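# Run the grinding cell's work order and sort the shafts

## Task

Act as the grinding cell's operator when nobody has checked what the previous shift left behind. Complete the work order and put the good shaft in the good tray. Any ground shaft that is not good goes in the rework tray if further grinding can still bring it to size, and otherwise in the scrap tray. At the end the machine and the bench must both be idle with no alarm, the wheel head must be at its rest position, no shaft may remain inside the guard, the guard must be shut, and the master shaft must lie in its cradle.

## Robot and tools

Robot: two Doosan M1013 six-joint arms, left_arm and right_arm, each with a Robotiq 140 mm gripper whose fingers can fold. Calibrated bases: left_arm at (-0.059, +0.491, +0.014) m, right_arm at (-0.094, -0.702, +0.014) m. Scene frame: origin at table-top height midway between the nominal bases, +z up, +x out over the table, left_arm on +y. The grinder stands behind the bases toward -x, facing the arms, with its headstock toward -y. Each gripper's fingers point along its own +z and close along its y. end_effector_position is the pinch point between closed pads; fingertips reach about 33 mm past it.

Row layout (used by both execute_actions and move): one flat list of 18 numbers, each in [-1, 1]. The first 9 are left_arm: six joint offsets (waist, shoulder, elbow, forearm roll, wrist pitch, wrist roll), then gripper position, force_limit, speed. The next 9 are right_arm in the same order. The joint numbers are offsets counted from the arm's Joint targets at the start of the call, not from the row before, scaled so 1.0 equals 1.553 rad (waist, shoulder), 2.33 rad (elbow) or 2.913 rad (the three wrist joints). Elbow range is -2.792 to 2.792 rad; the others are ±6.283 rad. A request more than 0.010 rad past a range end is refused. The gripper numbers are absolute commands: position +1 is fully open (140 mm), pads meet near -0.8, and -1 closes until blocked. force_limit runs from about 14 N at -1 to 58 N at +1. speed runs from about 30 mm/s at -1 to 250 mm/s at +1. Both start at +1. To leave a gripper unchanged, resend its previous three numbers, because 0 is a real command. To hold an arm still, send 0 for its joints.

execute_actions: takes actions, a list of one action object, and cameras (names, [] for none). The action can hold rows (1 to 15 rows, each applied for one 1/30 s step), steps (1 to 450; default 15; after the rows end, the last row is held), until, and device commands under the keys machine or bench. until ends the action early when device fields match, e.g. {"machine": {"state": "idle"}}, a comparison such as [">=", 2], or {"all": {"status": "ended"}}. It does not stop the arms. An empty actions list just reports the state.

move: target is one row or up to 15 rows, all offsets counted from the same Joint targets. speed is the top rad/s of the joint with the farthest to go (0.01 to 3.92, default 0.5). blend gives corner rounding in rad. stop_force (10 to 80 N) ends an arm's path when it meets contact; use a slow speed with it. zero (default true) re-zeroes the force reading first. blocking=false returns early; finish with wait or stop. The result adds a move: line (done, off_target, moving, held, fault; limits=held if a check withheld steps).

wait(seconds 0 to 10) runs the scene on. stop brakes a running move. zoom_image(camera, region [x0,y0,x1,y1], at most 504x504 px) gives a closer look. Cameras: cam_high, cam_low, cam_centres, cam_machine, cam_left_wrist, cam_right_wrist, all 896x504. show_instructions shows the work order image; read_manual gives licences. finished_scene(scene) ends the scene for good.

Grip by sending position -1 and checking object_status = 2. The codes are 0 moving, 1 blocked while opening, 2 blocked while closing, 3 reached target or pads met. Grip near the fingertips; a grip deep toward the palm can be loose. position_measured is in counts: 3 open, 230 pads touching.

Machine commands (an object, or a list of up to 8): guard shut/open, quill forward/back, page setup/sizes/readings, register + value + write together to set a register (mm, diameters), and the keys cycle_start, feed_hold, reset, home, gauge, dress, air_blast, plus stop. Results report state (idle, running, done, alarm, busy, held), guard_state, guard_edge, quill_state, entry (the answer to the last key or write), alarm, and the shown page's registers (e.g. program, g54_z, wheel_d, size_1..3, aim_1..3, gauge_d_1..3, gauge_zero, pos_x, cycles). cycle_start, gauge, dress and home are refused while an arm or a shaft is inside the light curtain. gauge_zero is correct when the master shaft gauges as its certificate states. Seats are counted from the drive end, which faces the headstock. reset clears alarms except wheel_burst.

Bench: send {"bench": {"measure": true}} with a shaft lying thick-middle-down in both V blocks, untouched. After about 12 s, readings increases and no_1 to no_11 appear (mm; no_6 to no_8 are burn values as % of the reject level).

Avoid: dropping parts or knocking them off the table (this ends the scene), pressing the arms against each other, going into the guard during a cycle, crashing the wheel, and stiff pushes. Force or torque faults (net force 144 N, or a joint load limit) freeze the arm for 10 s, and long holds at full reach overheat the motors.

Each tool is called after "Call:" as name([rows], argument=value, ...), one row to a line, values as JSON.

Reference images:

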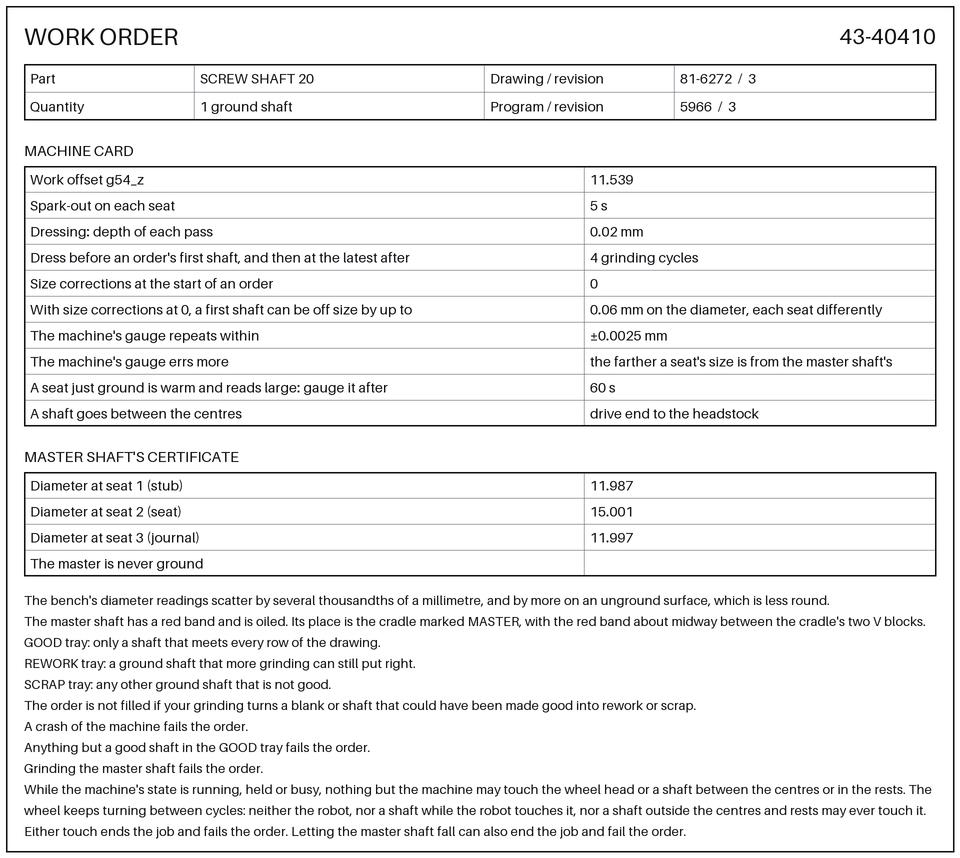

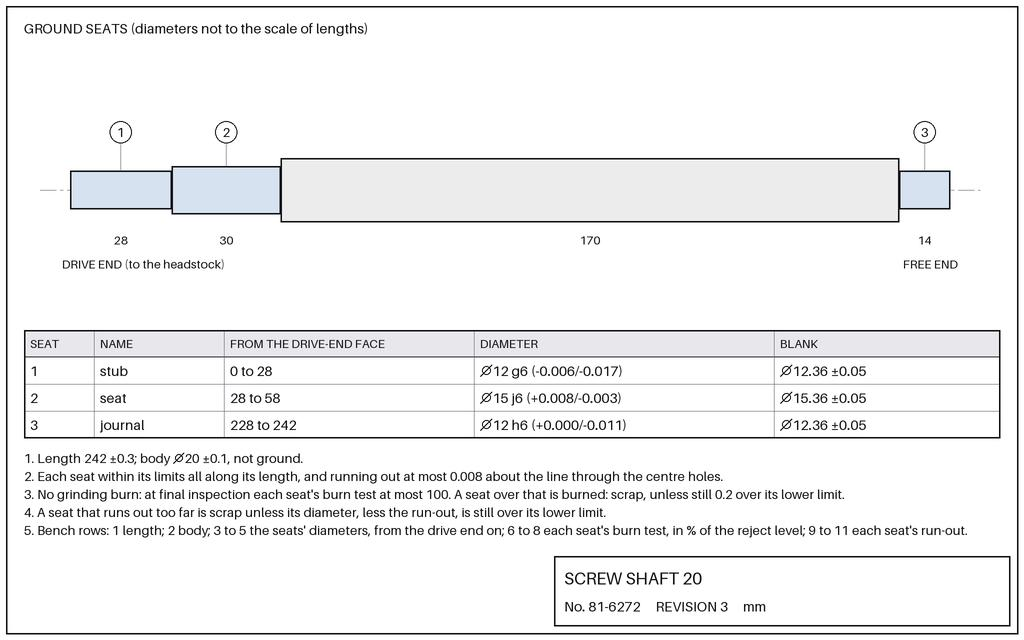

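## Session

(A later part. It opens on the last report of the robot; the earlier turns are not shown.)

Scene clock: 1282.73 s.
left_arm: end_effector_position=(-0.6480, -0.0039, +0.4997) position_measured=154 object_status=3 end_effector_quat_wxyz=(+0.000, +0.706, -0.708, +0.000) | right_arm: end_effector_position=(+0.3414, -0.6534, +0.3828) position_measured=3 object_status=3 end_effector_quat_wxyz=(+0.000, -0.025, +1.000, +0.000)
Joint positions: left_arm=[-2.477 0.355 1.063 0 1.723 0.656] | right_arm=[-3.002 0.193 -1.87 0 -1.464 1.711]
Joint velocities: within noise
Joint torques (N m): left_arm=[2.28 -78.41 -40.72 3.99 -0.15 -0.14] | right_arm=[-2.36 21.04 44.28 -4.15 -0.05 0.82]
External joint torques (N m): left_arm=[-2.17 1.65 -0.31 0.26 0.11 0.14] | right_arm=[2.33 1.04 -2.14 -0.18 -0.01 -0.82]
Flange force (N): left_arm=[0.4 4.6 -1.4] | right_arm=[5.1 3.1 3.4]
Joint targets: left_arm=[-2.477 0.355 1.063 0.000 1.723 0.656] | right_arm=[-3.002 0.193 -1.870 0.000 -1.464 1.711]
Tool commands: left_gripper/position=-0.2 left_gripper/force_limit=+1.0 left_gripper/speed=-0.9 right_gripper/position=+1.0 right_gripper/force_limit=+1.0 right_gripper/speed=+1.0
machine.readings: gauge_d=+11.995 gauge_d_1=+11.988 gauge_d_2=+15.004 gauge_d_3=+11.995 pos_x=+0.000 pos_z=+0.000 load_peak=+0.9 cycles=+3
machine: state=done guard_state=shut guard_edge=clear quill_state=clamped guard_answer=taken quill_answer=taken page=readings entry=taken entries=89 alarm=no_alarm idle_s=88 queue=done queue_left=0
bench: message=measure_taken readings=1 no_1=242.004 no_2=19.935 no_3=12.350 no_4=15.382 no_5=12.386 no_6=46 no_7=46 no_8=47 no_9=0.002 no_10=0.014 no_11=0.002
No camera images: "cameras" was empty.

Excellent. Guard open, approach, then grip, quill back, lift.

Call:
execute_actions([
  {"machine":{"guard":"open"},"steps":150,"until":{"machine":{"guard_state":"open"}}},
], cameras=[])

Call:
move([
  [0.0076,0.0203,0.1588,0,-0.138,0.0037,-0.2,1,-0.9,0,0,0,0,0,0,1,1,1],
  [0.0076,0.0422,0.1937,0,-0.1776,0.0037,-0.2,1,-0.9,0,0,0,0,0,0,1,1,1],
], speed=[0.3,0.08], cameras=["cam_machine"])

Scene clock: 1284.97 s.
left_arm: end_effector_position=(-0.6480, -0.0039, +0.4997) position_measured=154 object_status=3 end_effector_quat_wxyz=(+0.000, +0.706, -0.708, +0.000) | right_arm: end_effector_position=(+0.3414, -0.6534, +0.3828) position_measured=3 object_status=3 end_effector_quat_wxyz=(+0.000, -0.025, +1.000, +0.000)
Joint positions: left_arm=[-2.477 0.355 1.063 0 1.723 0.656] | right_arm=[-3.002 0.193 -1.87 0 -1.464 1.711]
Joint velocities: within noise
Joint torques (N m): left_arm=[2.6 -78.17 -40.82 3.91 -0.12 -0.13] | right_arm=[-2.14 21.19 44.33 -4.16 0.1 0.88]
External joint torques (N m): left_arm=[-2.69 1.66 -0.15 0.33 0.08 0.13] | right_arm=[2.13 0.96 -2.14 -0.17 -0.16 -0.88]
Flange force (N): left_arm=[-0.4 4.7 -0.9] | right_arm=[4.9 2.6 3.1]
Joint targets: left_arm=[-2.477 0.355 1.063 0.000 1.723 0.656] | right_arm=[-3.002 0.193 -1.870 0.000 -1.464 1.711]
Tool commands: left_gripper/position=-0.2 left_gripper/force_limit=+1.0 left_gripper/speed=-0.9 right_gripper/position=+1.0 right_gripper/force_limit=+1.0 right_gripper/speed=+1.0
machine.readings: gauge_d=+11.995 gauge_d_1=+11.988 gauge_d_2=+15.004 gauge_d_3=+11.995 pos_x=+0.000 pos_z=+0.000 load_peak=+0.9 cycles=+3
machine: state=done guard_state=open guard_edge=clear quill_state=clamped guard_answer=taken quill_answer=taken page=readings entry=taken entries=89 alarm=no_alarm idle_s=90 queue=running queue_left=0
bench: message=measure_taken readings=1 no_1=242.004 no_2=19.935 no_3=12.350 no_4=15.382 no_5=12.386 no_6=46 no_7=46 no_8=47 no_9=0.002 no_10=0.014 no_11=0.002
No camera images: "cameras" was empty.

Scene clock: 1288.10 s.
left_arm: end_effector_position=(-0.6480, -0.0154, +0.2002) position_measured=154 object_status=3 end_effector_quat_wxyz=(+0.001, +0.707, -0.707, +0.000) | right_arm: end_effector_position=(+0.3414, -0.6534, +0.3828) position_measured=3 object_status=3 end_effector_quat_wxyz=(+0.000, -0.025, +1.000, +0.000)
Joint positions: left_arm=[-2.465 0.421 1.514 0 1.205 0.667] | right_arm=[-3.002 0.193 -1.87 0 -1.464 1.711]
Joint velocities: within noise
Joint torques (N m): left_arm=[2.31 -82.58 -38.26 3.71 -0.09 -0.14] | right_arm=[-2.02 21.06 43.89 -4.15 0.02 0.99]
External joint torques (N m): left_arm=[-2.42 2.12 -0.5 0.3 0.05 0.14] | right_arm=[2.08 0.79 -1.66 -0.19 -0.06 -0.99]
Flange force (N): left_arm=[0.5 5.1 0.6] | right_arm=[3.9 2.2 2.5]
Joint targets: left_arm=[-2.465 0.421 1.514 0.000 1.205 0.667] | right_arm=[-3.002 0.193 -1.870 0.000 -1.464 1.711]
machine.readings: gauge_d=+11.995 gauge_d_1=+11.988 gauge_d_2=+15.004 gauge_d_3=+11.995 pos_x=+0.000 pos_z=+0.000 load_peak=+0.9 cycles=+3
machine: state=done guard_state=open guard_edge=clear quill_state=clamped guard_answer=taken quill_answer=taken page=readings entry=taken entries=89 alarm=no_alarm idle_s=93 queue=done queue_left=0
bench: message=measure_taken readings=1 no_1=242.004 no_2=19.935 no_3=12.350 no_4=15.382 no_5=12.386 no_6=46 no_7=46 no_8=47 no_9=0.002 no_10=0.014 no_11=0.002
move: done
Images, in order (width x height): cam_machine 896x504.

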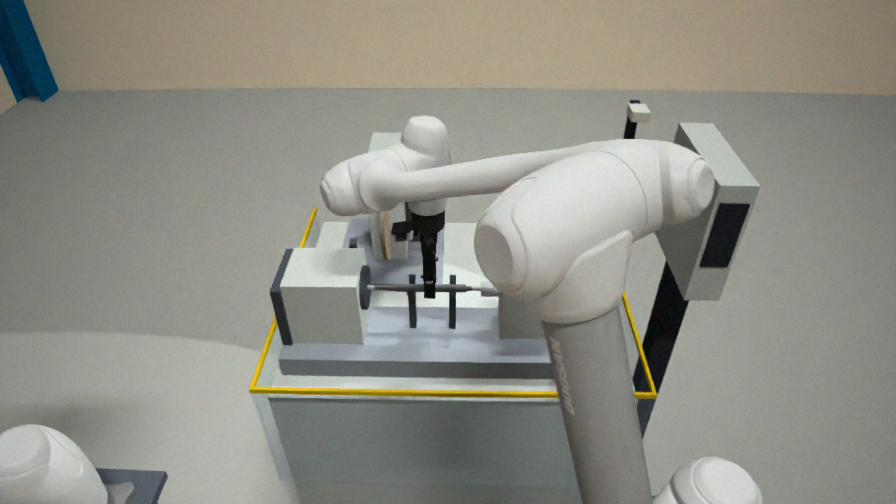

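Call:
execute_actions([
  {"rows":[[0,0,0,0,0,0,-1,1,-1,0,0,0,0,0,0,1,1,1]],"steps":75},
], cameras=[])

Call:
execute_actions([
  {"machine":{"quill":"back"},"steps":150,"until":{"machine":{"quill_state":"back"}}},
], cameras=[])

Scene clock: 1291.23 s.
left_arm: end_effector_position=(-0.6480, -0.0154, +0.2002) position_measured=204 object_status=2 end_effector_quat_wxyz=(+0.001, +0.707, -0.707, +0.000) | right_arm: end_effector_position=(+0.3414, -0.6534, +0.3828) position_measured=3 object_status=3 end_effector_quat_wxyz=(+0.000, -0.025, +1.000, +0.000)
Joint positions: left_arm=[-2.465 0.421 1.514 0 1.205 0.667] | right_arm=[-3.002 0.193 -1.87 0 -1.464 1.711]
Joint velocities: within noise
Joint torques (N m): left_arm=[-1.55 -65.92 -35.94 2.24 -5.56 -0.18] | right_arm=[-2.41 21.14 44.05 -4.22 0.02 0.86]
External joint torques (N m): left_arm=[1.65 -14.54 -2.74 1.77 5.52 0.18] | right_arm=[2.39 1.24 -1.72 -0.12 -0.08 -0.86]
Flange force (N): left_arm=[-5.8 -10.4 -20.3] | right_arm=[4.9 3.2 2.5]
Joint targets: left_arm=[-2.465 0.421 1.514 0.000 1.205 0.667] | right_arm=[-3.002 0.193 -1.870 0.000 -1.464 1.711]
machine.readings: gauge_d=+11.995 gauge_d_1=+11.988 gauge_d_2=+15.004 gauge_d_3=+11.995 pos_x=+0.000 pos_z=+0.000 load_peak=+0.9 cycles=+3
machine: state=done guard_state=open guard_edge=clear quill_state=clamped guard_answer=taken quill_answer=taken page=readings entry=taken entries=89 alarm=no_alarm idle_s=96 queue=done queue_left=0
bench: message=measure_taken readings=1 no_1=242.004 no_2=19.935 no_3=12.350 no_4=15.382 no_5=12.386 no_6=46 no_7=46 no_8=47 no_9=0.002 no_10=0.014 no_11=0.002
No camera images: "cameras" was empty.

Scene clock: 1294.00 s.
left_arm: end_effector_position=(-0.6480, -0.0154, +0.2002) position_measured=204 object_status=2 end_effector_quat_wxyz=(+0.001, +0.707, -0.707, +0.000) | right_arm: end_effector_position=(+0.3414, -0.6534, +0.3828) position_measured=3 object_status=3 end_effector_quat_wxyz=(+0.000, -0.025, +1.000, +0.000)
Joint positions: left_arm=[-2.465 0.421 1.514 0 1.205 0.667] | right_arm=[-3.002 0.193 -1.87 0 -1.464 1.711]
Joint velocities: within noise
Joint torques (N m): left_arm=[0.14 -75.09 -38.63 2.92 -3.28 -0.13] | right_arm=[-2.78 21.69 44.15 -4.2 -0.02 0.89]
External joint torques (N m): left_arm=[-0.03 -5.84 -0.24 1.11 3.24 0.13] | right_arm=[2.8 0.22 -1.96 -0.13 -0.04 -0.89]
Flange force (N): left_arm=[-3.8 -4.6 -8.9] | right_arm=[3.6 4.1 3.1]
Joint targets: left_arm=[-2.465 0.421 1.514 0.000 1.205 0.667] | right_arm=[-3.002 0.193 -1.870 0.000 -1.464 1.711]
Tool commands: left_gripper/position=-1.0 left_gripper/force_limit=+1.0 left_gripper/speed=-1.0 right_gripper/position=+1.0 right_gripper/force_limit=+1.0 right_gripper/speed=+1.0
machine.readings: gauge_d=+11.995 gauge_d_1=+0.000 gauge_d_2=+0.000 gauge_d_3=+0.000 pos_x=+0.000 pos_z=+0.000 load_peak=+0.9 cycles=+3
machine: state=idle guard_state=open guard_edge=clear quill_state=back guard_answer=taken quill_answer=taken page=readings entry=taken entries=89 alarm=no_alarm idle_s=99 queue=running queue_left=0
bench: message=measure_taken readings=1 no_1=242.004 no_2=19.935 no_3=12.350 no_4=15.382 no_5=12.386 no_6=46 no_7=46 no_8=47 no_9=0.002 no_10=0.014 no_11=0.002
No camera images: "cameras" was empty.

Call:
move([
  [-0.0070,-0.0075,0.0062,0,-0.001,-0.0037,-1,1,-1,0,0,0,0,0,0,1,1,1],
  [-0.0070,-0.0175,-0.0073,0,0.0151,-0.0037,-1,1,-1,0,0,0,0,0,0,1,1,1],
  [-0.0070,-0.0426,-0.1937,0,0.1776,-0.0037,-1,1,-1,0,0,0,0,0,0,1,1,1],
], speed=[0.02,0.05,0.3], cameras=["cam_machine"])

Scene clock: 1297.97 s.
left_arm: end_effector_position=(-0.6473, -0.0043, +0.5001) position_measured=204 object_status=2 end_effector_quat_wxyz=(+0.001, +0.707, -0.707, +0.000) | right_arm: end_effector_position=(+0.3414, -0.6534, +0.3828) position_measured=3 object_status=3 end_effector_quat_wxyz=(+0.000, -0.025, +1.000, +0.000)
Joint positions: left_arm=[-2.476 0.355 1.063 0 1.723 0.656] | right_arm=[-3.002 0.193 -1.87 0 -1.464 1.711]
Joint velocities: within noise
Joint torques (N m): left_arm=[2.37 -81.94 -43.31 4 -0.19 -0.13] | right_arm=[-2.01 21.07 43.89 -4.27 -0.02 0.91]
External joint torques (N m): left_arm=[-2.42 5.81 2.45 0.23 0.14 0.13] | right_arm=[2.02 0.89 -1.81 -0.05 -0.03 -0.91]
Flange force (N): left_arm=[0.5 5.3 3.5] | right_arm=[4.3 2.3 2.8]
Joint targets: left_arm=[-2.476 0.355 1.063 0.000 1.723 0.656] | right_arm=[-3.002 0.193 -1.870 0.000 -1.464 1.711]
machine.readings: gauge_d=+11.995 gauge_d_1=+0.000 gauge_d_2=+0.000 gauge_d_3=+0.000 pos_x=+0.000 pos_z=+0.000 load_peak=+0.9 cycles=+3
machine: state=idle guard_state=open guard_edge=clear quill_state=back guard_answer=taken quill_answer=taken page=readings entry=taken entries=89 alarm=no_alarm idle_s=103 queue=done queue_left=0
bench: message=measure_taken readings=1 no_1=242.004 no_2=19.935 no_3=12.350 no_4=15.382 no_5=12.386 no_6=46 no_7=46 no_8=47 no_9=0.002 no_10=0.014 no_11=0.002
move: done
Images, in order (width x height): cam_machine 896x504.

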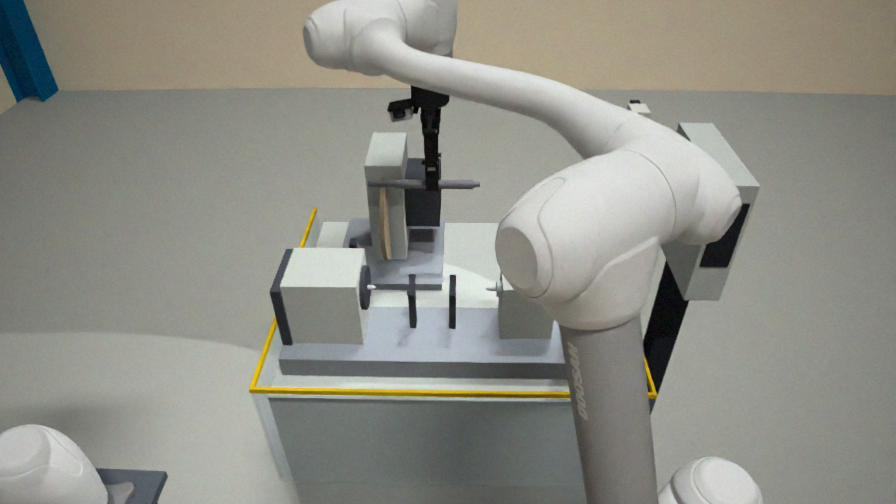

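Call:
move(target=[0.5718,0.0109,0.0202,0,-0.0223,0.0374,-1,1,-1,0,0,0,0,0,0,1,1,1], speed=0.7, cameras=[])

Call:
move(target=[0.5731,0.0107,0.0216,0,-0.0224,0.0374,-1,1,-1,0,0,0,0,0,0,1,1,1], speed=0.7, cameras=["cam_high"])

Call:
execute_actions([
  {"machine":{"guard":"shut"},"steps":5},
], cameras=["cam_left_wrist"])

Scene clock: 1300.20 s.
left_arm: end_effector_position=(-0.0461, -0.2920, +0.4609) position_measured=204 object_status=2 end_effector_quat_wxyz=(+0.001, +0.923, -0.386, +0.000) | right_arm: end_effector_position=(+0.3414, -0.6534, +0.3828) position_measured=3 object_status=3 end_effector_quat_wxyz=(+0.000, -0.025, +1.000, +0.000)
Joint positions: left_arm=[-1.588 0.372 1.11 0 1.658 0.765] | right_arm=[-3.002 0.193 -1.87 0 -1.464 1.711]
Joint velocities: within noise
Joint torques (N m): left_arm=[1.98 -83.88 -43.83 3.98 -0.19 -0.13] | right_arm=[-1.83 21.75 43.95 -4.29 0.02 0.94]
External joint torques (N m): left_arm=[-2.08 5.41 2.51 0.29 0.14 0.13] | right_arm=[1.86 0 -2 -0.01 -0.07 -0.94]
Flange force (N): left_arm=[0.7 4.1 4.0] | right_arm=[3.0 1.9 3.2]
Joint targets: left_arm=[-1.588 0.372 1.110 0.000 1.658 0.765] | right_arm=[-3.002 0.193 -1.870 0.000 -1.464 1.711]
machine.readings: gauge_d=+11.995 gauge_d_1=+0.000 gauge_d_2=+0.000 gauge_d_3=+0.000 pos_x=+0.000 pos_z=+0.000 load_peak=+0.9 cycles=+3
machine: state=idle guard_state=open guard_edge=clear quill_state=back guard_answer=taken quill_answer=taken page=readings entry=taken entries=89 alarm=no_alarm idle_s=105 queue=done queue_left=0
bench: message=measure_taken readings=1 no_1=242.004 no_2=19.935 no_3=12.350 no_4=15.382 no_5=12.386 no_6=46 no_7=46 no_8=47 no_9=0.002 no_10=0.014 no_11=0.002
move: done
No camera images: "cameras" was empty.

Scene clock: 1302.10 s.
left_arm: end_effector_position=(+0.5663, +0.0016, +0.4197) position_measured=204 object_status=2 end_effector_quat_wxyz=(+0.000, +1.000, -0.006, +0.000) | right_arm: end_effector_position=(+0.3414, -0.6534, +0.3828) position_measured=3 object_status=3 end_effector_quat_wxyz=(+0.000, -0.025, +1.000, +0.000)
Joint positions: left_arm=[-0.698 0.388 1.16 0 1.592 0.874] | right_arm=[-3.002 0.193 -1.87 0 -1.464 1.711]
Joint velocities: within noise
Joint torques (N m): left_arm=[1.49 -85.84 -43.94 4.01 -0.17 -0.2] | right_arm=[-2.37 22 44.03 -4.24 -0.06 1.01]
External joint torques (N m): left_arm=[-1.57 5.71 2.44 0.28 0.12 0.2] | right_arm=[2.37 -0.02 -1.94 -0.08 0 -1.01]
Flange force (N): left_arm=[2.1 3.8 4.1] | right_arm=[3.0 2.9 3.2]
Joint targets: left_arm=[-0.697 0.388 1.160 0.000 1.592 0.874] | right_arm=[-3.002 0.193 -1.870 0.000 -1.464 1.711]
machine.readings: gauge_d=+11.995 gauge_d_1=+0.000 gauge_d_2=+0.000 gauge_d_3=+0.000 pos_x=+0.000 pos_z=+0.000 load_peak=+0.9 cycles=+3
machine: state=idle guard_state=open guard_edge=clear quill_state=back guard_answer=taken quill_answer=taken page=readings entry=taken entries=89 alarm=no_alarm idle_s=107 queue=done queue_left=0
bench: message=measure_taken readings=1 no_1=242.004 no_2=19.935 no_3=12.350 no_4=15.382 no_5=12.386 no_6=46 no_7=46 no_8=47 no_9=0.002 no_10=0.014 no_11=0.002
move: done
Images, in order (width x height): cam_high 896x504.

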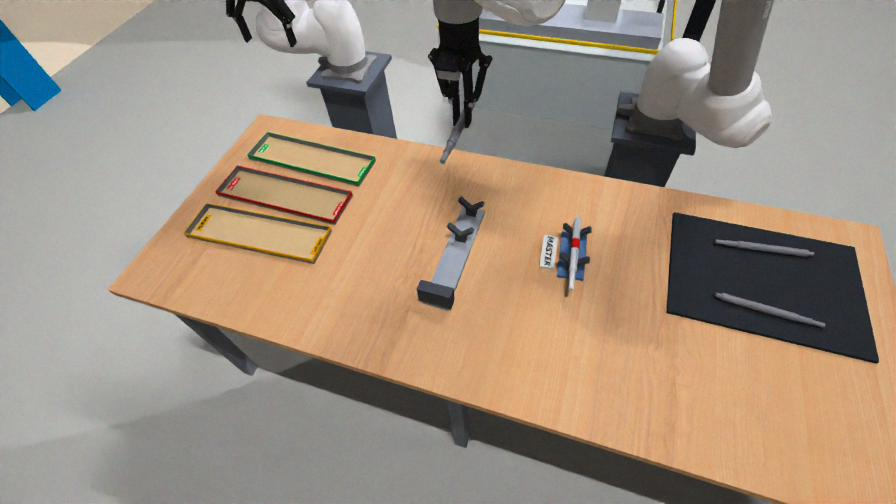

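Scene clock: 1302.47 s.
left_arm: end_effector_position=(+0.5664, +0.0017, +0.4197) position_measured=204 object_status=2 end_effector_quat_wxyz=(+0.000, +1.000, -0.005, +0.000) | right_arm: end_effector_position=(+0.3414, -0.6534, +0.3828) position_measured=3 object_status=3 end_effector_quat_wxyz=(+0.000, -0.025, +1.000, +0.000)
Joint positions: left_arm=[-0.697 0.388 1.16 0 1.592 0.874] | right_arm=[-3.002 0.193 -1.87 0 -1.464 1.711]
Joint velocities: within noise
Joint torques (N m): left_arm=[2.26 -85.55 -44 3.98 -0.17 -0.17] | right_arm=[-1.61 22.09 44.14 -4.22 0.02 0.9]
External joint torques (N m): left_arm=[-2.25 5.27 2.53 0.31 0.13 0.17] | right_arm=[1.66 -0.33 -1.95 -0.12 -0.07 -0.9]
Flange force (N): left_arm=[0.7 3.9 4.2] | right_arm=[2.3 1.6 3.2]
Joint targets: left_arm=[-0.697 0.388 1.160 0.000 1.592 0.874] | right_arm=[-3.002 0.193 -1.870 0.000 -1.464 1.711]
Tool commands: left_gripper/position=-1.0 left_gripper/force_limit=+1.0 left_gripper/speed=-1.0 right_gripper/position=+1.0 right_gripper/force_limit=+1.0 right_gripper/speed=+1.0
machine.readings: gauge_d=+11.995 gauge_d_1=+0.000 gauge_d_2=+0.000 gauge_d_3=+0.000 pos_x=+0.000 pos_z=+0.000 load_peak=+0.9 cycles=+3
machine: state=idle guard_state=between guard_edge=clear quill_state=back guard_answer=taken quill_answer=taken page=readings entry=taken entries=89 alarm=no_alarm idle_s=107 queue=running queue_left=0
bench: message=measure_taken readings=1 no_1=242.004 no_2=19.935 no_3=12.350 no_4=15.382 no_5=12.386 no_6=46 no_7=46 no_8=47 no_9=0.002 no_10=0.014 no_11=0.002
camera_calibration:
cam_left_wrist: T_world_to_cam=[[-0.0399675, -0.9986, -0.0346393, 0.0547097], [-0.979406, 0.0322858, 0.199304, 0.498071], [-0.197907, 0.0418916, -0.979325, 0.668058], [0, 0, 0, 1]] pos_world=[0.622214, 0.0105664, 0.556874]
Images, in order (width x height): cam_left_wrist 896x504.

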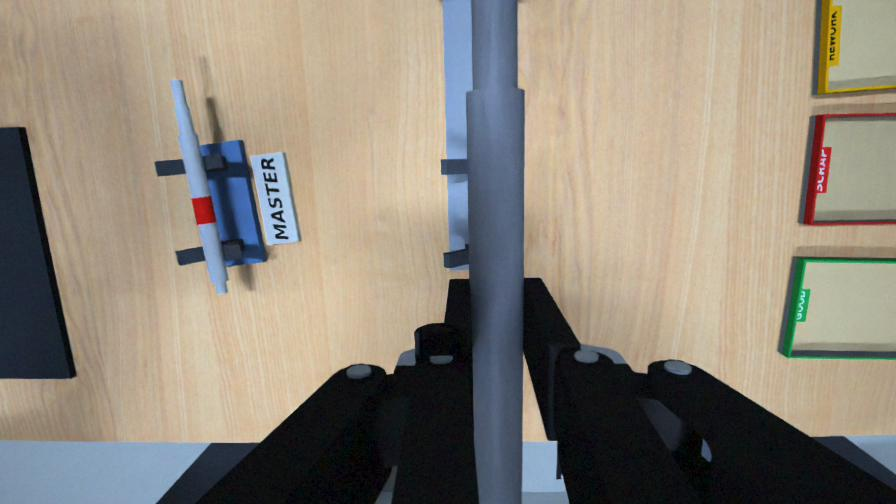

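Call:
move(target=[-0.0006,0.0826,0.1738,0,-0.1825,0,-1,1,-1,0,0,0,0,0,0,1,1,1], speed=0.3, cameras=[])

Call:
move(target=[0,0.0131,0.0079,0,-0.0133,0,-1,1,-1,0,0,0,0,0,0,1,1,1], speed=0.015, stop_force=12, cameras=[])

Scene clock: 1304.97 s.
left_arm: end_effector_position=(+0.5657, +0.0013, +0.0992) position_measured=204 object_status=2 end_effector_quat_wxyz=(+0.000, +1.000, -0.006, +0.000) | right_arm: end_effector_position=(+0.3414, -0.6534, +0.3828) position_measured=3 object_status=3 end_effector_quat_wxyz=(+0.000, -0.025, +1.000, +0.000)
Joint positions: left_arm=[-0.698 0.517 1.565 0 1.061 0.874] | right_arm=[-3.002 0.193 -1.87 0 -1.464 1.711]
Joint velocities: within noise
Joint torques (N m): left_arm=[2.35 -92.17 -38.07 3.48 -0.07 -0.17] | right_arm=[-2.24 21.72 44.23 -4.17 -0.06 0.85]
External joint torques (N m): left_arm=[-2.41 5.38 1.78 0.27 0.02 0.17] | right_arm=[2.23 0.34 -1.99 -0.16 0.01 -0.85]
Flange force (N): left_arm=[1.0 4.3 5.6] | right_arm=[3.7 2.9 3.3]
Joint targets: left_arm=[-0.698 0.517 1.565 0.000 1.061 0.874] | right_arm=[-3.002 0.193 -1.870 0.000 -1.464 1.711]
machine.readings: gauge_d=+11.995 gauge_d_1=+0.000 gauge_d_2=+0.000 gauge_d_3=+0.000 pos_x=+0.000 pos_z=+0.000 load_peak=+0.9 cycles=+3
machine: state=idle guard_state=shut guard_edge=clear quill_state=back guard_answer=taken quill_answer=taken page=readings entry=taken entries=89 alarm=no_alarm idle_s=110 queue=done queue_left=0
bench: message=measure_taken readings=1 no_1=242.004 no_2=19.935 no_3=12.350 no_4=15.382 no_5=12.386 no_6=46 no_7=46 no_8=47 no_9=0.002 no_10=0.014 no_11=0.002
move: done
No camera images: "cameras" was empty.

Scene clock: 1307.53 s.
left_arm: end_effector_position=(+0.5657, +0.0013, +0.0802) position_measured=204 object_status=2 end_effector_quat_wxyz=(+0.000, +1.000, -0.006, +0.000) | right_arm: end_effector_position=(+0.3414, -0.6534, +0.3828) position_measured=3 object_status=3 end_effector_quat_wxyz=(+0.000, -0.025, +1.000, +0.000)
Joint positions: left_arm=[-0.698 0.532 1.579 0 1.031 0.874] | right_arm=[-3.002 0.193 -1.87 0 -1.464 1.711]
Joint velocities: within noise
Joint torques (N m): left_arm=[0.01 -71.24 -29.66 2.77 -3.22 -0.12] | right_arm=[-1.42 21.52 43.94 -4.25 0.01 1.02]
External joint torques (N m): left_arm=[0.04 -16 -5.76 0.89 3.18 0.12] | right_arm=[1.44 0.34 -1.83 -0.08 -0.07 -1.02]
Flange force (N): left_arm=[-4.7 -3.8 -22.3] | right_arm=[3.1 0.8 2.9]
Joint targets: left_arm=[-0.698 0.532 1.579 0.000 1.032 0.874] | right_arm=[-3.002 0.193 -1.870 0.000 -1.464 1.711]
machine.readings: gauge_d=+11.995 gauge_d_1=+0.000 gauge_d_2=+0.000 gauge_d_3=+0.000 pos_x=+0.000 pos_z=+0.000 load_peak=+0.9 cycles=+3
machine: state=idle guard_state=shut guard_edge=clear quill_state=back guard_answer=taken quill_answer=taken page=readings entry=taken entries=89 alarm=no_alarm idle_s=112 queue=done queue_left=0
bench: message=measure_taken readings=1 no_1=242.004 no_2=19.935 no_3=12.350 no_4=15.382 no_5=12.386 no_6=46 no_7=46 no_8=47 no_9=0.002 no_10=0.014 no_11=0.002
move: contact (left_arm)
No camera images: "cameras" was empty.

Call:
execute_actions([
  {"rows":[[0,-0.0005,-0.0004,0,0.0005,0,-0.2,1,-0.9,0,0,0,0,0,0,1,1,1]],"steps":45},
], cameras=[])

Call:
move([
  [0,-0.0148,-0.0094,0,0.0153,0,-0.2,1,-0.9,0,0,0,0,0,0,1,1,1],
  [0,-0.0922,-0.1799,0,0.1926,0,-0.2,1,-0.9,0,0,0,0,0,0,1,1,1],
], speed=[0.05,0.4], cameras=["cam_left_wrist"])

Call:
execute_actions([
  {"bench":{"measure":true},"steps":400,"until":{"bench":{"readings":[">=",2]}}},
], cameras=[])

Call:
execute_actions([
  {"bench":{"measure":true},"steps":400,"until":{"bench":{"readings":[">=",3]}}},
], cameras=[])

Scene clock: 1309.60 s.
left_arm: end_effector_position=(+0.5658, +0.0012, +0.0813) position_measured=154 object_status=3 end_effector_quat_wxyz=(+0.000, +1.000, -0.006, +0.000) | right_arm: end_effector_position=(+0.3414, -0.6534, +0.3828) position_measured=3 object_status=3 end_effector_quat_wxyz=(+0.000, -0.025, +1.000, +0.000)
Joint positions: left_arm=[-0.698 0.531 1.578 0 1.033 0.874] | right_arm=[-3.002 0.193 -1.87 0 -1.464 1.711]
Joint velocities: within noise
Joint torques (N m): left_arm=[2.4 -89.22 -35.35 3.41 -0.13 -0.16] | right_arm=[-1.83 20.88 44 -4.22 0.01 0.93]
External joint torques (N m): left_arm=[-2.32 1.77 -0.29 0.27 0.09 0.16] | right_arm=[1.84 1.04 -1.93 -0.1 -0.06 -0.93]
Flange force (N): left_arm=[0.8 4.0 1.1] | right_arm=[4.6 1.8 2.9]
Joint targets: left_arm=[-0.698 0.531 1.578 0.000 1.033 0.874] | right_arm=[-3.002 0.193 -1.870 0.000 -1.464 1.711]
machine.readings: gauge_d=+11.995 gauge_d_1=+0.000 gauge_d_2=+0.000 gauge_d_3=+0.000 pos_x=+0.000 pos_z=+0.000 load_peak=+0.9 cycles=+3
machine: state=idle guard_state=shut guard_edge=clear quill_state=back guard_answer=taken quill_answer=taken page=readings entry=taken entries=89 alarm=no_alarm idle_s=114 queue=done queue_left=0
bench: message=measure_taken readings=1 no_1=242.004 no_2=19.935 no_3=12.350 no_4=15.382 no_5=12.386 no_6=46 no_7=46 no_8=47 no_9=0.002 no_10=0.014 no_11=0.002
No camera images: "cameras" was empty.

Scene clock: 1312.23 s.
left_arm: end_effector_position=(+0.5658, +0.0012, +0.4206) position_measured=154 object_status=3 end_effector_quat_wxyz=(+0.000, +1.000, -0.006, +0.000) | right_arm: end_effector_position=(+0.3414, -0.6534, +0.3828) position_measured=3 object_status=3 end_effector_quat_wxyz=(+0.000, -0.025, +1.000, +0.000)
Joint positions: left_arm=[-0.698 0.388 1.159 0 1.594 0.874] | right_arm=[-3.002 0.193 -1.87 0 -1.464 1.711]
Joint velocities: within noise
Joint torques (N m): left_arm=[2.29 -82.33 -41.24 3.97 -0.02 -0.17] | right_arm=[-2.7 21.35 44.15 -4.27 0.07 0.89]
External joint torques (N m): left_arm=[-2.31 2.43 -0.09 0.3 -0.02 0.17] | right_arm=[2.73 0.36 -2.09 -0.04 -0.12 -0.89]
Flange force (N): left_arm=[1.8 4.8 -0.2] | right_arm=[4.0 4.0 3.2]
Joint targets: left_arm=[-0.698 0.388 1.159 0.000 1.594 0.874] | right_arm=[-3.002 0.193 -1.870 0.000 -1.464 1.711]
machine.readings: gauge_d=+11.995 gauge_d_1=+0.000 gauge_d_2=+0.000 gauge_d_3=+0.000 pos_x=+0.000 pos_z=+0.000 load_peak=+0.9 cycles=+3
machine: state=idle guard_state=shut guard_edge=clear quill_state=back guard_answer=taken quill_answer=taken page=readings entry=taken entries=89 alarm=no_alarm idle_s=117 queue=done queue_left=0
bench: message=measure_taken readings=1 no_1=242.004 no_2=19.935 no_3=12.350 no_4=15.382 no_5=12.386 no_6=46 no_7=46 no_8=47 no_9=0.002 no_10=0.014 no_11=0.002
move: done
camera_calibration:
cam_left_wrist: T_world_to_cam=[[-0.040891, -0.998562, -0.0346611, 0.0548008], [-0.979366, 0.0331853, 0.19935, 0.497163], [-0.197913, 0.0420975, -0.979315, 0.668818], [0, 0, 0, 1]] pos_world=[0.621514, 0.0100679, 0.557774]
Images, in order (width x height): cam_left_wrist 896x504.

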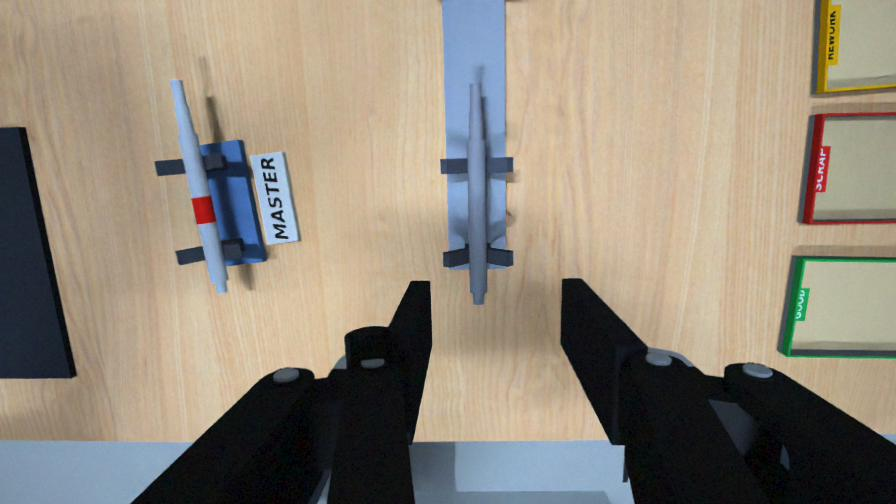

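Scene clock: 1324.43 s.
left_arm: end_effector_position=(+0.5658, +0.0012, +0.4207) position_measured=154 object_status=3 end_effector_quat_wxyz=(+0.000, +1.000, -0.006, +0.000) | right_arm: end_effector_position=(+0.3414, -0.6534, +0.3828) position_measured=3 object_status=3 end_effector_quat_wxyz=(+0.000, -0.025, +1.000, +0.000)
Joint positions: left_arm=[-0.698 0.388 1.159 0 1.594 0.874] | right_arm=[-3.002 0.193 -1.87 0 -1.464 1.711]
Joint velocities: within noise
Joint torques (N m): left_arm=[2.43 -81.8 -41.31 4 -0.17 -0.17] | right_arm=[-2.02 21.31 44.23 -4.35 -0.03 0.93]
External joint torques (N m): left_arm=[-2.46 1.68 -0.21 0.29 0.12 0.17] | right_arm=[2.06 0.62 -1.99 0.01 -0.01 -0.93]
Flange force (N): left_arm=[1.0 4.4 -0.7] | right_arm=[4.0 2.3 3.2]
Joint targets: left_arm=[-0.698 0.388 1.159 0.000 1.594 0.874] | right_arm=[-3.002 0.193 -1.870 0.000 -1.464 1.711]
Tool commands: left_gripper/position=-0.2 left_gripper/force_limit=+1.0 left_gripper/speed=-0.9 right_gripper/position=+1.0 right_gripper/force_limit=+1.0 right_gripper/speed=+1.0
machine.readings: gauge_d=+11.995 gauge_d_1=+0.000 gauge_d_2=+0.000 gauge_d_3=+0.000 pos_x=+0.000 pos_z=+0.000 load_peak=+0.9 cycles=+3
machine: state=idle guard_state=shut guard_edge=clear quill_state=back guard_answer=taken quill_answer=taken page=readings entry=taken entries=89 alarm=no_alarm idle_s=129 queue=done queue_left=0
bench: message=measure_taken readings=2 no_1=241.995 no_2=19.932 no_3=11.987 no_4=15.002 no_5=11.997 no_6=48 no_7=45 no_8=47 no_9=0.001 no_10=0.001 no_11=0.000
No camera images: "cameras" was empty.

Scene clock: 1336.63 s.
left_arm: end_effector_position=(+0.5658, +0.0012, +0.4207) position_measured=154 object_status=3 end_effector_quat_wxyz=(+0.000, +1.000, -0.006, +0.000) | right_arm: end_effector_position=(+0.3414, -0.6534, +0.3828) position_measured=3 object_status=3 end_effector_quat_wxyz=(+0.000, -0.025, +1.000, +0.000)
Joint positions: left_arm=[-0.698 0.388 1.159 0 1.594 0.874] | right_arm=[-3.002 0.193 -1.87 0 -1.464 1.711]
Joint velocities: within noise
Joint torques (N m): left_arm=[2.18 -81.67 -41.31 4 -0.19 -0.17] | right_arm=[-1.78 20.83 44.03 -4.25 -0.04 0.96]
External joint torques (N m): left_arm=[-2.15 1.69 -0.08 0.27 0.14 0.17] | right_arm=[1.83 1.06 -1.92 -0.07 -0.02 -0.96]
Flange force (N): left_arm=[1.0 3.9 -0.5] | right_arm=[4.6 1.7 3.0]
Joint targets: left_arm=[-0.698 0.388 1.159 0.000 1.594 0.874] | right_arm=[-3.002 0.193 -1.870 0.000 -1.464 1.711]
Tool commands: left_gripper/position=-0.2 left_gripper/force_limit=+1.0 left_gripper/speed=-0.9 right_gripper/position=+1.0 right_gripper/force_limit=+1.0 right_gripper/speed=+1.0
machine.readings: gauge_d=+11.995 gauge_d_1=+0.000 gauge_d_2=+0.000 gauge_d_3=+0.000 pos_x=+0.000 pos_z=+0.000 load_peak=+0.9 cycles=+3
machine: state=idle guard_state=shut guard_edge=clear quill_state=back guard_answer=taken quill_answer=taken page=readings entry=taken entries=89 alarm=no_alarm idle_s=141 queue=done queue_left=0
bench: message=measure_taken readings=3 no_1=241.999 no_2=19.943 no_3=11.988 no_4=15.005 no_5=11.994 no_6=44 no_7=45 no_8=41 no_9=0.001 no_10=0.001 no_11=0.001
No camera images: "cameras" was empty.

Call:
move([
  [0.643,0,0,0,0,0,-0.2,1,-0.9,0,0,0,0,0,0,-0.2,1,-0.9],
  [0.643,0,0,0,0,0,-0.2,1,-0.9,0.4269,-0.5822,0.4308,0,-0.0344,0.2479,-0.2,1,-0.9],
], speed=0.6, cameras=["cam_right_wrist","cam_high"])

Scene clock: 1342.30 s.
left_arm: end_effector_position=(+0.6912, +0.7517, +0.4207) position_measured=154 object_status=3 end_effector_quat_wxyz=(+0.000, +0.881, +0.474, +0.000) | right_arm: end_effector_position=(+0.5653, +0.0013, +0.2995) position_measured=154 object_status=3 end_effector_quat_wxyz=(+0.000, +0.004, +1.000, +0.000)
Joint positions: left_arm=[0.301 0.388 1.159 0 1.594 0.874] | right_arm=[-2.339 -0.711 -0.866 0 -1.564 2.433]
Joint velocities: within noise
Joint torques (N m): left_arm=[2.33 -82 -41.24 3.99 -0.14 -0.19] | right_arm=[-2.5 106.46 44.53 -4.36 0.02 0.85]
External joint torques (N m): left_arm=[-2.25 1.99 -0.12 0.29 0.09 0.19] | right_arm=[2.39 4.95 -1.92 0.01 -0.07 -0.85]
Flange force (N): left_arm=[1.4 4.3 -0.5] | right_arm=[13.0 -11.8 3.2]
Joint targets: left_arm=[0.301 0.388 1.159 0.000 1.594 0.874] | right_arm=[-2.339 -0.711 -0.866 0.000 -1.564 2.433]
machine.readings: gauge_d=+11.995 gauge_d_1=+0.000 gauge_d_2=+0.000 gauge_d_3=+0.000 pos_x=+0.000 pos_z=+0.000 load_peak=+0.9 cycles=+3
machine: state=idle guard_state=shut guard_edge=clear quill_state=back guard_answer=taken quill_answer=taken page=readings entry=taken entries=89 alarm=no_alarm idle_s=147 queue=done queue_left=0
bench: message=measure_taken readings=3 no_1=241.999 no_2=19.943 no_3=11.988 no_4=15.005 no_5=11.994 no_6=44 no_7=45 no_8=41 no_9=0.001 no_10=0.001 no_11=0.001
move: done
camera_calibration:
cam_right_wrist: T_world_to_cam=[[-0.00633468, 0.99997, -0.00456546, 0.0128955], [0.957503, 0.00738206, 0.28833, -0.613847], [0.288355, -0.00254496, -0.95752, 0.269728], [0, 0, 0, 1]] pos_world=[0.510064, -0.00767718, 0.43532]
Images, in order (width x height): cam_high 896x504, cam_right_wrist 896x504.

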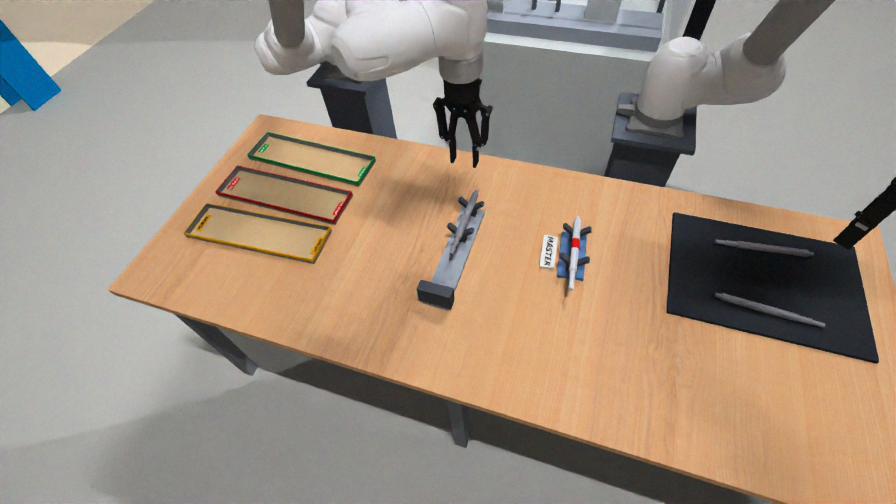

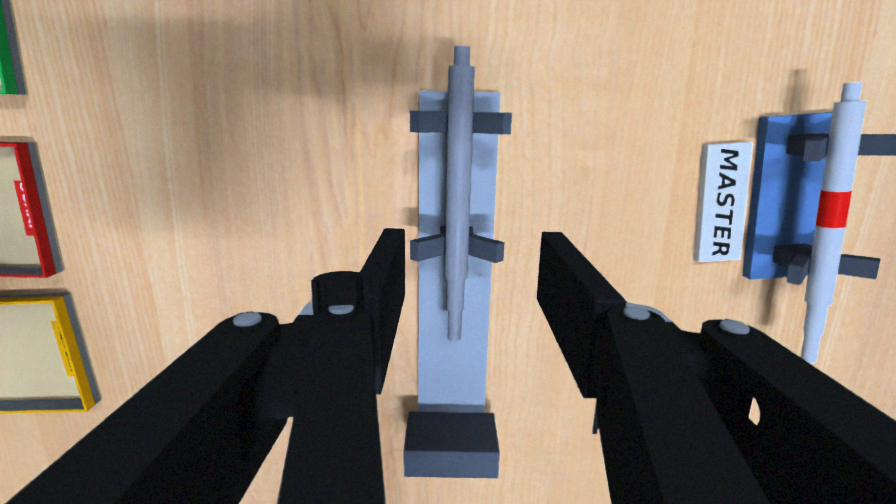

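Call:
move([
  [0,0,0,0,0,0,-0.2,1,-0.9,0,-0.0335,-0.1009,0,0.0986,0,-0.2,1,-0.9],
  [0,0,0,0,0,0,-0.2,1,-0.9,0,-0.0475,-0.1150,0,0.1173,0,-0.2,1,-0.9],
], speed=[0.3,0.05], stop_force=15, cameras=["cam_right_wrist"])

Scene clock: 1346.23 s.
left_arm: end_effector_position=(+0.6912, +0.7517, +0.4207) position_measured=154 object_status=3 end_effector_quat_wxyz=(+0.000, +0.881, +0.474, +0.000) | right_arm: end_effector_position=(+0.5651, +0.0013, +0.0811) position_measured=154 object_status=3 end_effector_quat_wxyz=(+0.000, +0.004, +1.000, +0.000)
Joint positions: left_arm=[0.301 0.388 1.159 0 1.594 0.874] | right_arm=[-2.339 -0.785 -1.134 0 -1.223 2.433]
Joint velocities: within noise
Joint torques (N m): left_arm=[2.52 -81.83 -41.28 4.02 -0.17 -0.15] | right_arm=[-2.8 108.26 41.85 -3.91 0.12 0.98]
External joint torques (N m): left_arm=[-2.44 1.62 -0.15 0.27 0.13 0.15] | right_arm=[2.69 5.94 -1.93 -0.16 -0.17 -0.98]
Flange force (N): left_arm=[0.8 4.2 -0.6] | right_arm=[11.9 -10.3 -2.3]
Joint targets: left_arm=[0.301 0.388 1.159 0.000 1.594 0.874] | right_arm=[-2.339 -0.785 -1.134 0.000 -1.223 2.433]
machine.readings: gauge_d=+11.995 gauge_d_1=+0.000 gauge_d_2=+0.000 gauge_d_3=+0.000 pos_x=+0.000 pos_z=+0.000 load_peak=+0.9 cycles=+3
machine: state=idle guard_state=shut guard_edge=clear quill_state=back guard_answer=taken quill_answer=taken page=readings entry=taken entries=89 alarm=no_alarm idle_s=150 queue=done queue_left=0
bench: message=measure_taken readings=3 no_1=241.999 no_2=19.943 no_3=11.988 no_4=15.005 no_5=11.994 no_6=44 no_7=45 no_8=41 no_9=0.001 no_10=0.001 no_11=0.001
move: done
camera_calibration:
cam_right_wrist: T_world_to_cam=[[-0.00640217, 0.999969, -0.00468825, 0.0119592], [0.957566, 0.00748151, 0.288118, -0.550794], [0.288144, -0.00264472, -0.957583, 0.060851], [0, 0, 0, 1]] pos_world=[0.509964, -0.00767709, 0.21702]
Images, in order (width x height): cam_right_wrist 896x504.

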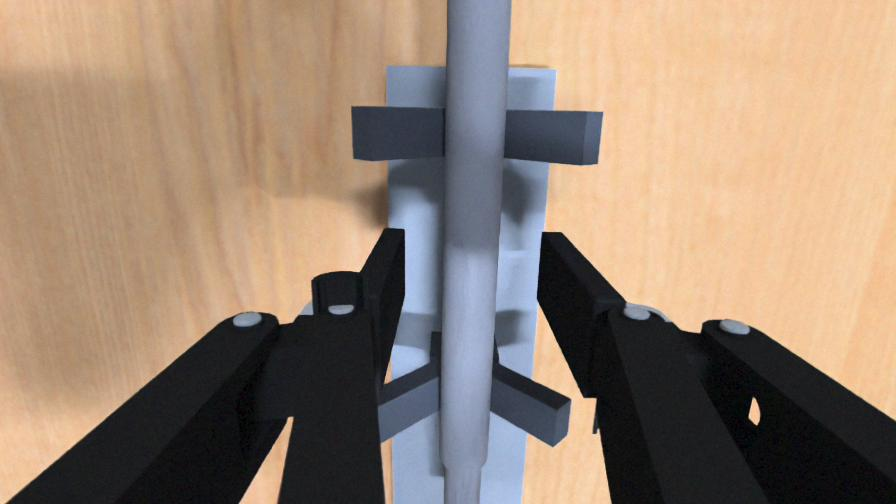

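Call:
execute_actions([
  {"rows":[[0,0,0,0,0,0,-0.2,1,-0.9,0,0,0,0,0,0,-1,1,-1]],"steps":75},
], cameras=[])

Call:
move([
  [0,0,0,0,0,0,-0.2,1,-0.9,0,0.0140,0.0141,0,-0.0187,0,-1,1,-1],
  [0,0,0,0,0,0,-0.2,1,-0.9,0,0.0475,0.1150,0,-0.1173,0,-1,1,-1],
], speed=[0.05,0.3], cameras=["cam_right_wrist"])

Scene clock: 1349.40 s.
left_arm: end_effector_position=(+0.6912, +0.7517, +0.4207) position_measured=154 object_status=3 end_effector_quat_wxyz=(+0.000, +0.881, +0.474, +0.000) | right_arm: end_effector_position=(+0.5651, +0.0013, +0.0811) position_measured=204 object_status=2 end_effector_quat_wxyz=(+0.000, +0.004, +1.000, +0.000)
Joint positions: left_arm=[0.301 0.388 1.159 0 1.594 0.874] | right_arm=[-2.339 -0.785 -1.134 0 -1.223 2.433]
Joint velocities: within noise
Joint torques (N m): left_arm=[2.29 -81.98 -41.35 3.97 -0.13 -0.14] | right_arm=[19.81 90.25 46.72 2.77 11.51 0.88]
External joint torques (N m): left_arm=[-2.28 1.75 -0.17 0.31 0.08 0.14] | right_arm=[-19.81 24.24 -6.63 -6.86 -11.55 -0.88]
Flange force (N): left_arm=[1.1 4.2 -0.5] | right_arm=[14.0 -46.9 -25.6]
Joint targets: left_arm=[0.301 0.388 1.159 0.000 1.594 0.874] | right_arm=[-2.339 -0.785 -1.134 0.000 -1.223 2.433]
machine.readings: gauge_d=+11.995 gauge_d_1=+0.000 gauge_d_2=+0.000 gauge_d_3=+0.000 pos_x=+0.000 pos_z=+0.000 load_peak=+0.9 cycles=+3
machine: state=idle guard_state=shut guard_edge=clear quill_state=back guard_answer=taken quill_answer=taken page=readings entry=taken entries=89 alarm=no_alarm idle_s=154 queue=done queue_left=0
bench: message=measure_taken readings=3 no_1=241.999 no_2=19.943 no_3=11.988 no_4=15.005 no_5=11.994 no_6=44 no_7=45 no_8=41 no_9=0.001 no_10=0.001 no_11=0.001
No camera images: "cameras" was empty.

Scene clock: 1351.87 s.
left_arm: end_effector_position=(+0.6912, +0.7517, +0.4207) position_measured=154 object_status=3 end_effector_quat_wxyz=(+0.000, +0.881, +0.474, +0.000) | right_arm: end_effector_position=(+0.5652, +0.0014, +0.2993) position_measured=204 object_status=2 end_effector_quat_wxyz=(+0.000, +0.004, +1.000, +0.000)
Joint positions: left_arm=[0.301 0.388 1.159 0 1.594 0.874] | right_arm=[-2.339 -0.711 -0.866 0 -1.564 2.433]
Joint velocities: within noise
Joint torques (N m): left_arm=[2.55 -82.03 -41.24 3.97 -0.14 -0.13] | right_arm=[-2.53 110.18 46.65 -4.33 -0.02 0.97]
External joint torques (N m): left_arm=[-2.49 1.98 -0.19 0.3 0.09 0.13] | right_arm=[2.44 0.89 -4.21 0 -0.02 -0.97]
Flange force (N): left_arm=[1.3 4.7 -0.6] | right_arm=[12.8 -11.7 7.4]
Joint targets: left_arm=[0.301 0.388 1.159 0.000 1.594 0.874] | right_arm=[-2.339 -0.711 -0.866 0.000 -1.564 2.433]
machine.readings: gauge_d=+11.995 gauge_d_1=+0.000 gauge_d_2=+0.000 gauge_d_3=+0.000 pos_x=+0.000 pos_z=+0.000 load_peak=+0.9 cycles=+3
machine: state=idle guard_state=shut guard_edge=clear quill_state=back guard_answer=taken quill_answer=taken page=readings entry=taken entries=89 alarm=no_alarm idle_s=156 queue=done queue_left=0
bench: message=measure_taken readings=3 no_1=241.999 no_2=19.943 no_3=11.988 no_4=15.005 no_5=11.994 no_6=44 no_7=45 no_8=41 no_9=0.001 no_10=0.001 no_11=0.001
move: done
camera_calibration:
cam_right_wrist: T_world_to_cam=[[-0.00640204, 0.999969, -0.00468843, 0.0128817], [0.957557, 0.00748151, 0.288146, -0.613641], [0.288172, -0.00264472, -0.957575, 0.269683], [0, 0, 0, 1]] pos_world=[0.509964, -0.00757709, 0.43512]
Images, in order (width x height): cam_right_wrist 896x504.

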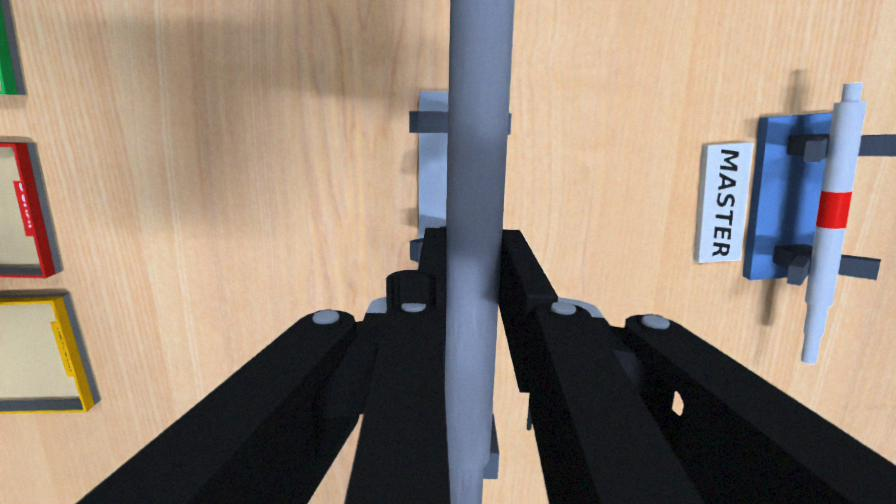

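Call:
move(target=[0,0,0,0,0,0,-0.2,1,-0.9,-0.4094,0.5363,-0.4708,0,0.0906,0.3175,-1,1,-1], speed=0.6, cameras=["cam_right_wrist","cam_high"])

Scene clock: 1354.70 s.
left_arm: end_effector_position=(+0.6912, +0.7517, +0.4207) position_measured=154 object_status=3 end_effector_quat_wxyz=(+0.000, +0.881, +0.474, +0.000) | right_arm: end_effector_position=(+0.3655, -0.6359, +0.2995) position_measured=204 object_status=2 end_effector_quat_wxyz=(+0.000, +0.707, +0.708, +0.000)
Joint positions: left_arm=[0.301 0.388 1.159 0 1.594 0.874] | right_arm=[-2.975 0.122 -1.963 0 -1.3 3.358]
Joint velocities: within noise
Joint torques (N m): left_arm=[2.25 -82.01 -41.32 3.97 -0.14 -0.15] | right_arm=[-2.58 28.77 45.41 -4.07 0.08 0.93]
External joint torques (N m): left_arm=[-2.26 2.07 -0.07 0.3 0.09 0.15] | right_arm=[2.6 -0.49 -4.5 -0.08 -0.08 -0.93]
Flange force (N): left_arm=[1.4 4.4 -0.4] | right_arm=[2.7 -6.4 6.6]
Joint targets: left_arm=[0.301 0.388 1.159 0.000 1.594 0.874] | right_arm=[-2.975 0.122 -1.963 0.000 -1.300 3.358]
machine.readings: gauge_d=+11.995 gauge_d_1=+0.000 gauge_d_2=+0.000 gauge_d_3=+0.000 pos_x=+0.000 pos_z=+0.000 load_peak=+0.9 cycles=+3
machine: state=idle guard_state=shut guard_edge=clear quill_state=back guard_answer=taken quill_answer=taken page=readings entry=taken entries=89 alarm=no_alarm idle_s=159 queue=done queue_left=0
bench: message=measure_taken readings=3 no_1=241.999 no_2=19.943 no_3=11.988 no_4=15.005 no_5=11.994 no_6=44 no_7=45 no_8=41 no_9=0.001 no_10=0.001 no_11=0.001
move: done
camera_calibration:
cam_right_wrist: T_world_to_cam=[[0.999852, 0.0164966, -0.00478227, -0.344298], [0.0171749, -0.957374, 0.288341, -0.687642], [0.000178231, -0.288381, -0.957516, 0.249281], [0, 0, 0, 1]] pos_world=[0.356013, -0.580763, 0.43532]
Images, in order (width x height): cam_high 896x504, cam_right_wrist 896x504.

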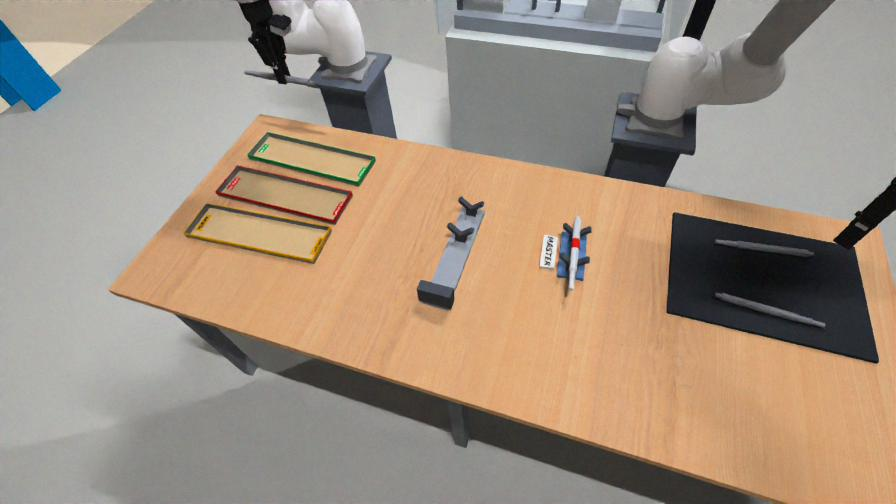

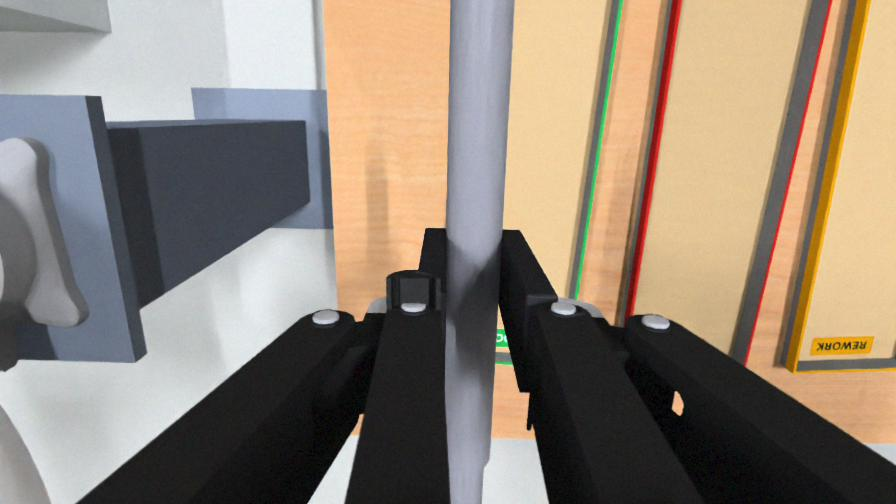

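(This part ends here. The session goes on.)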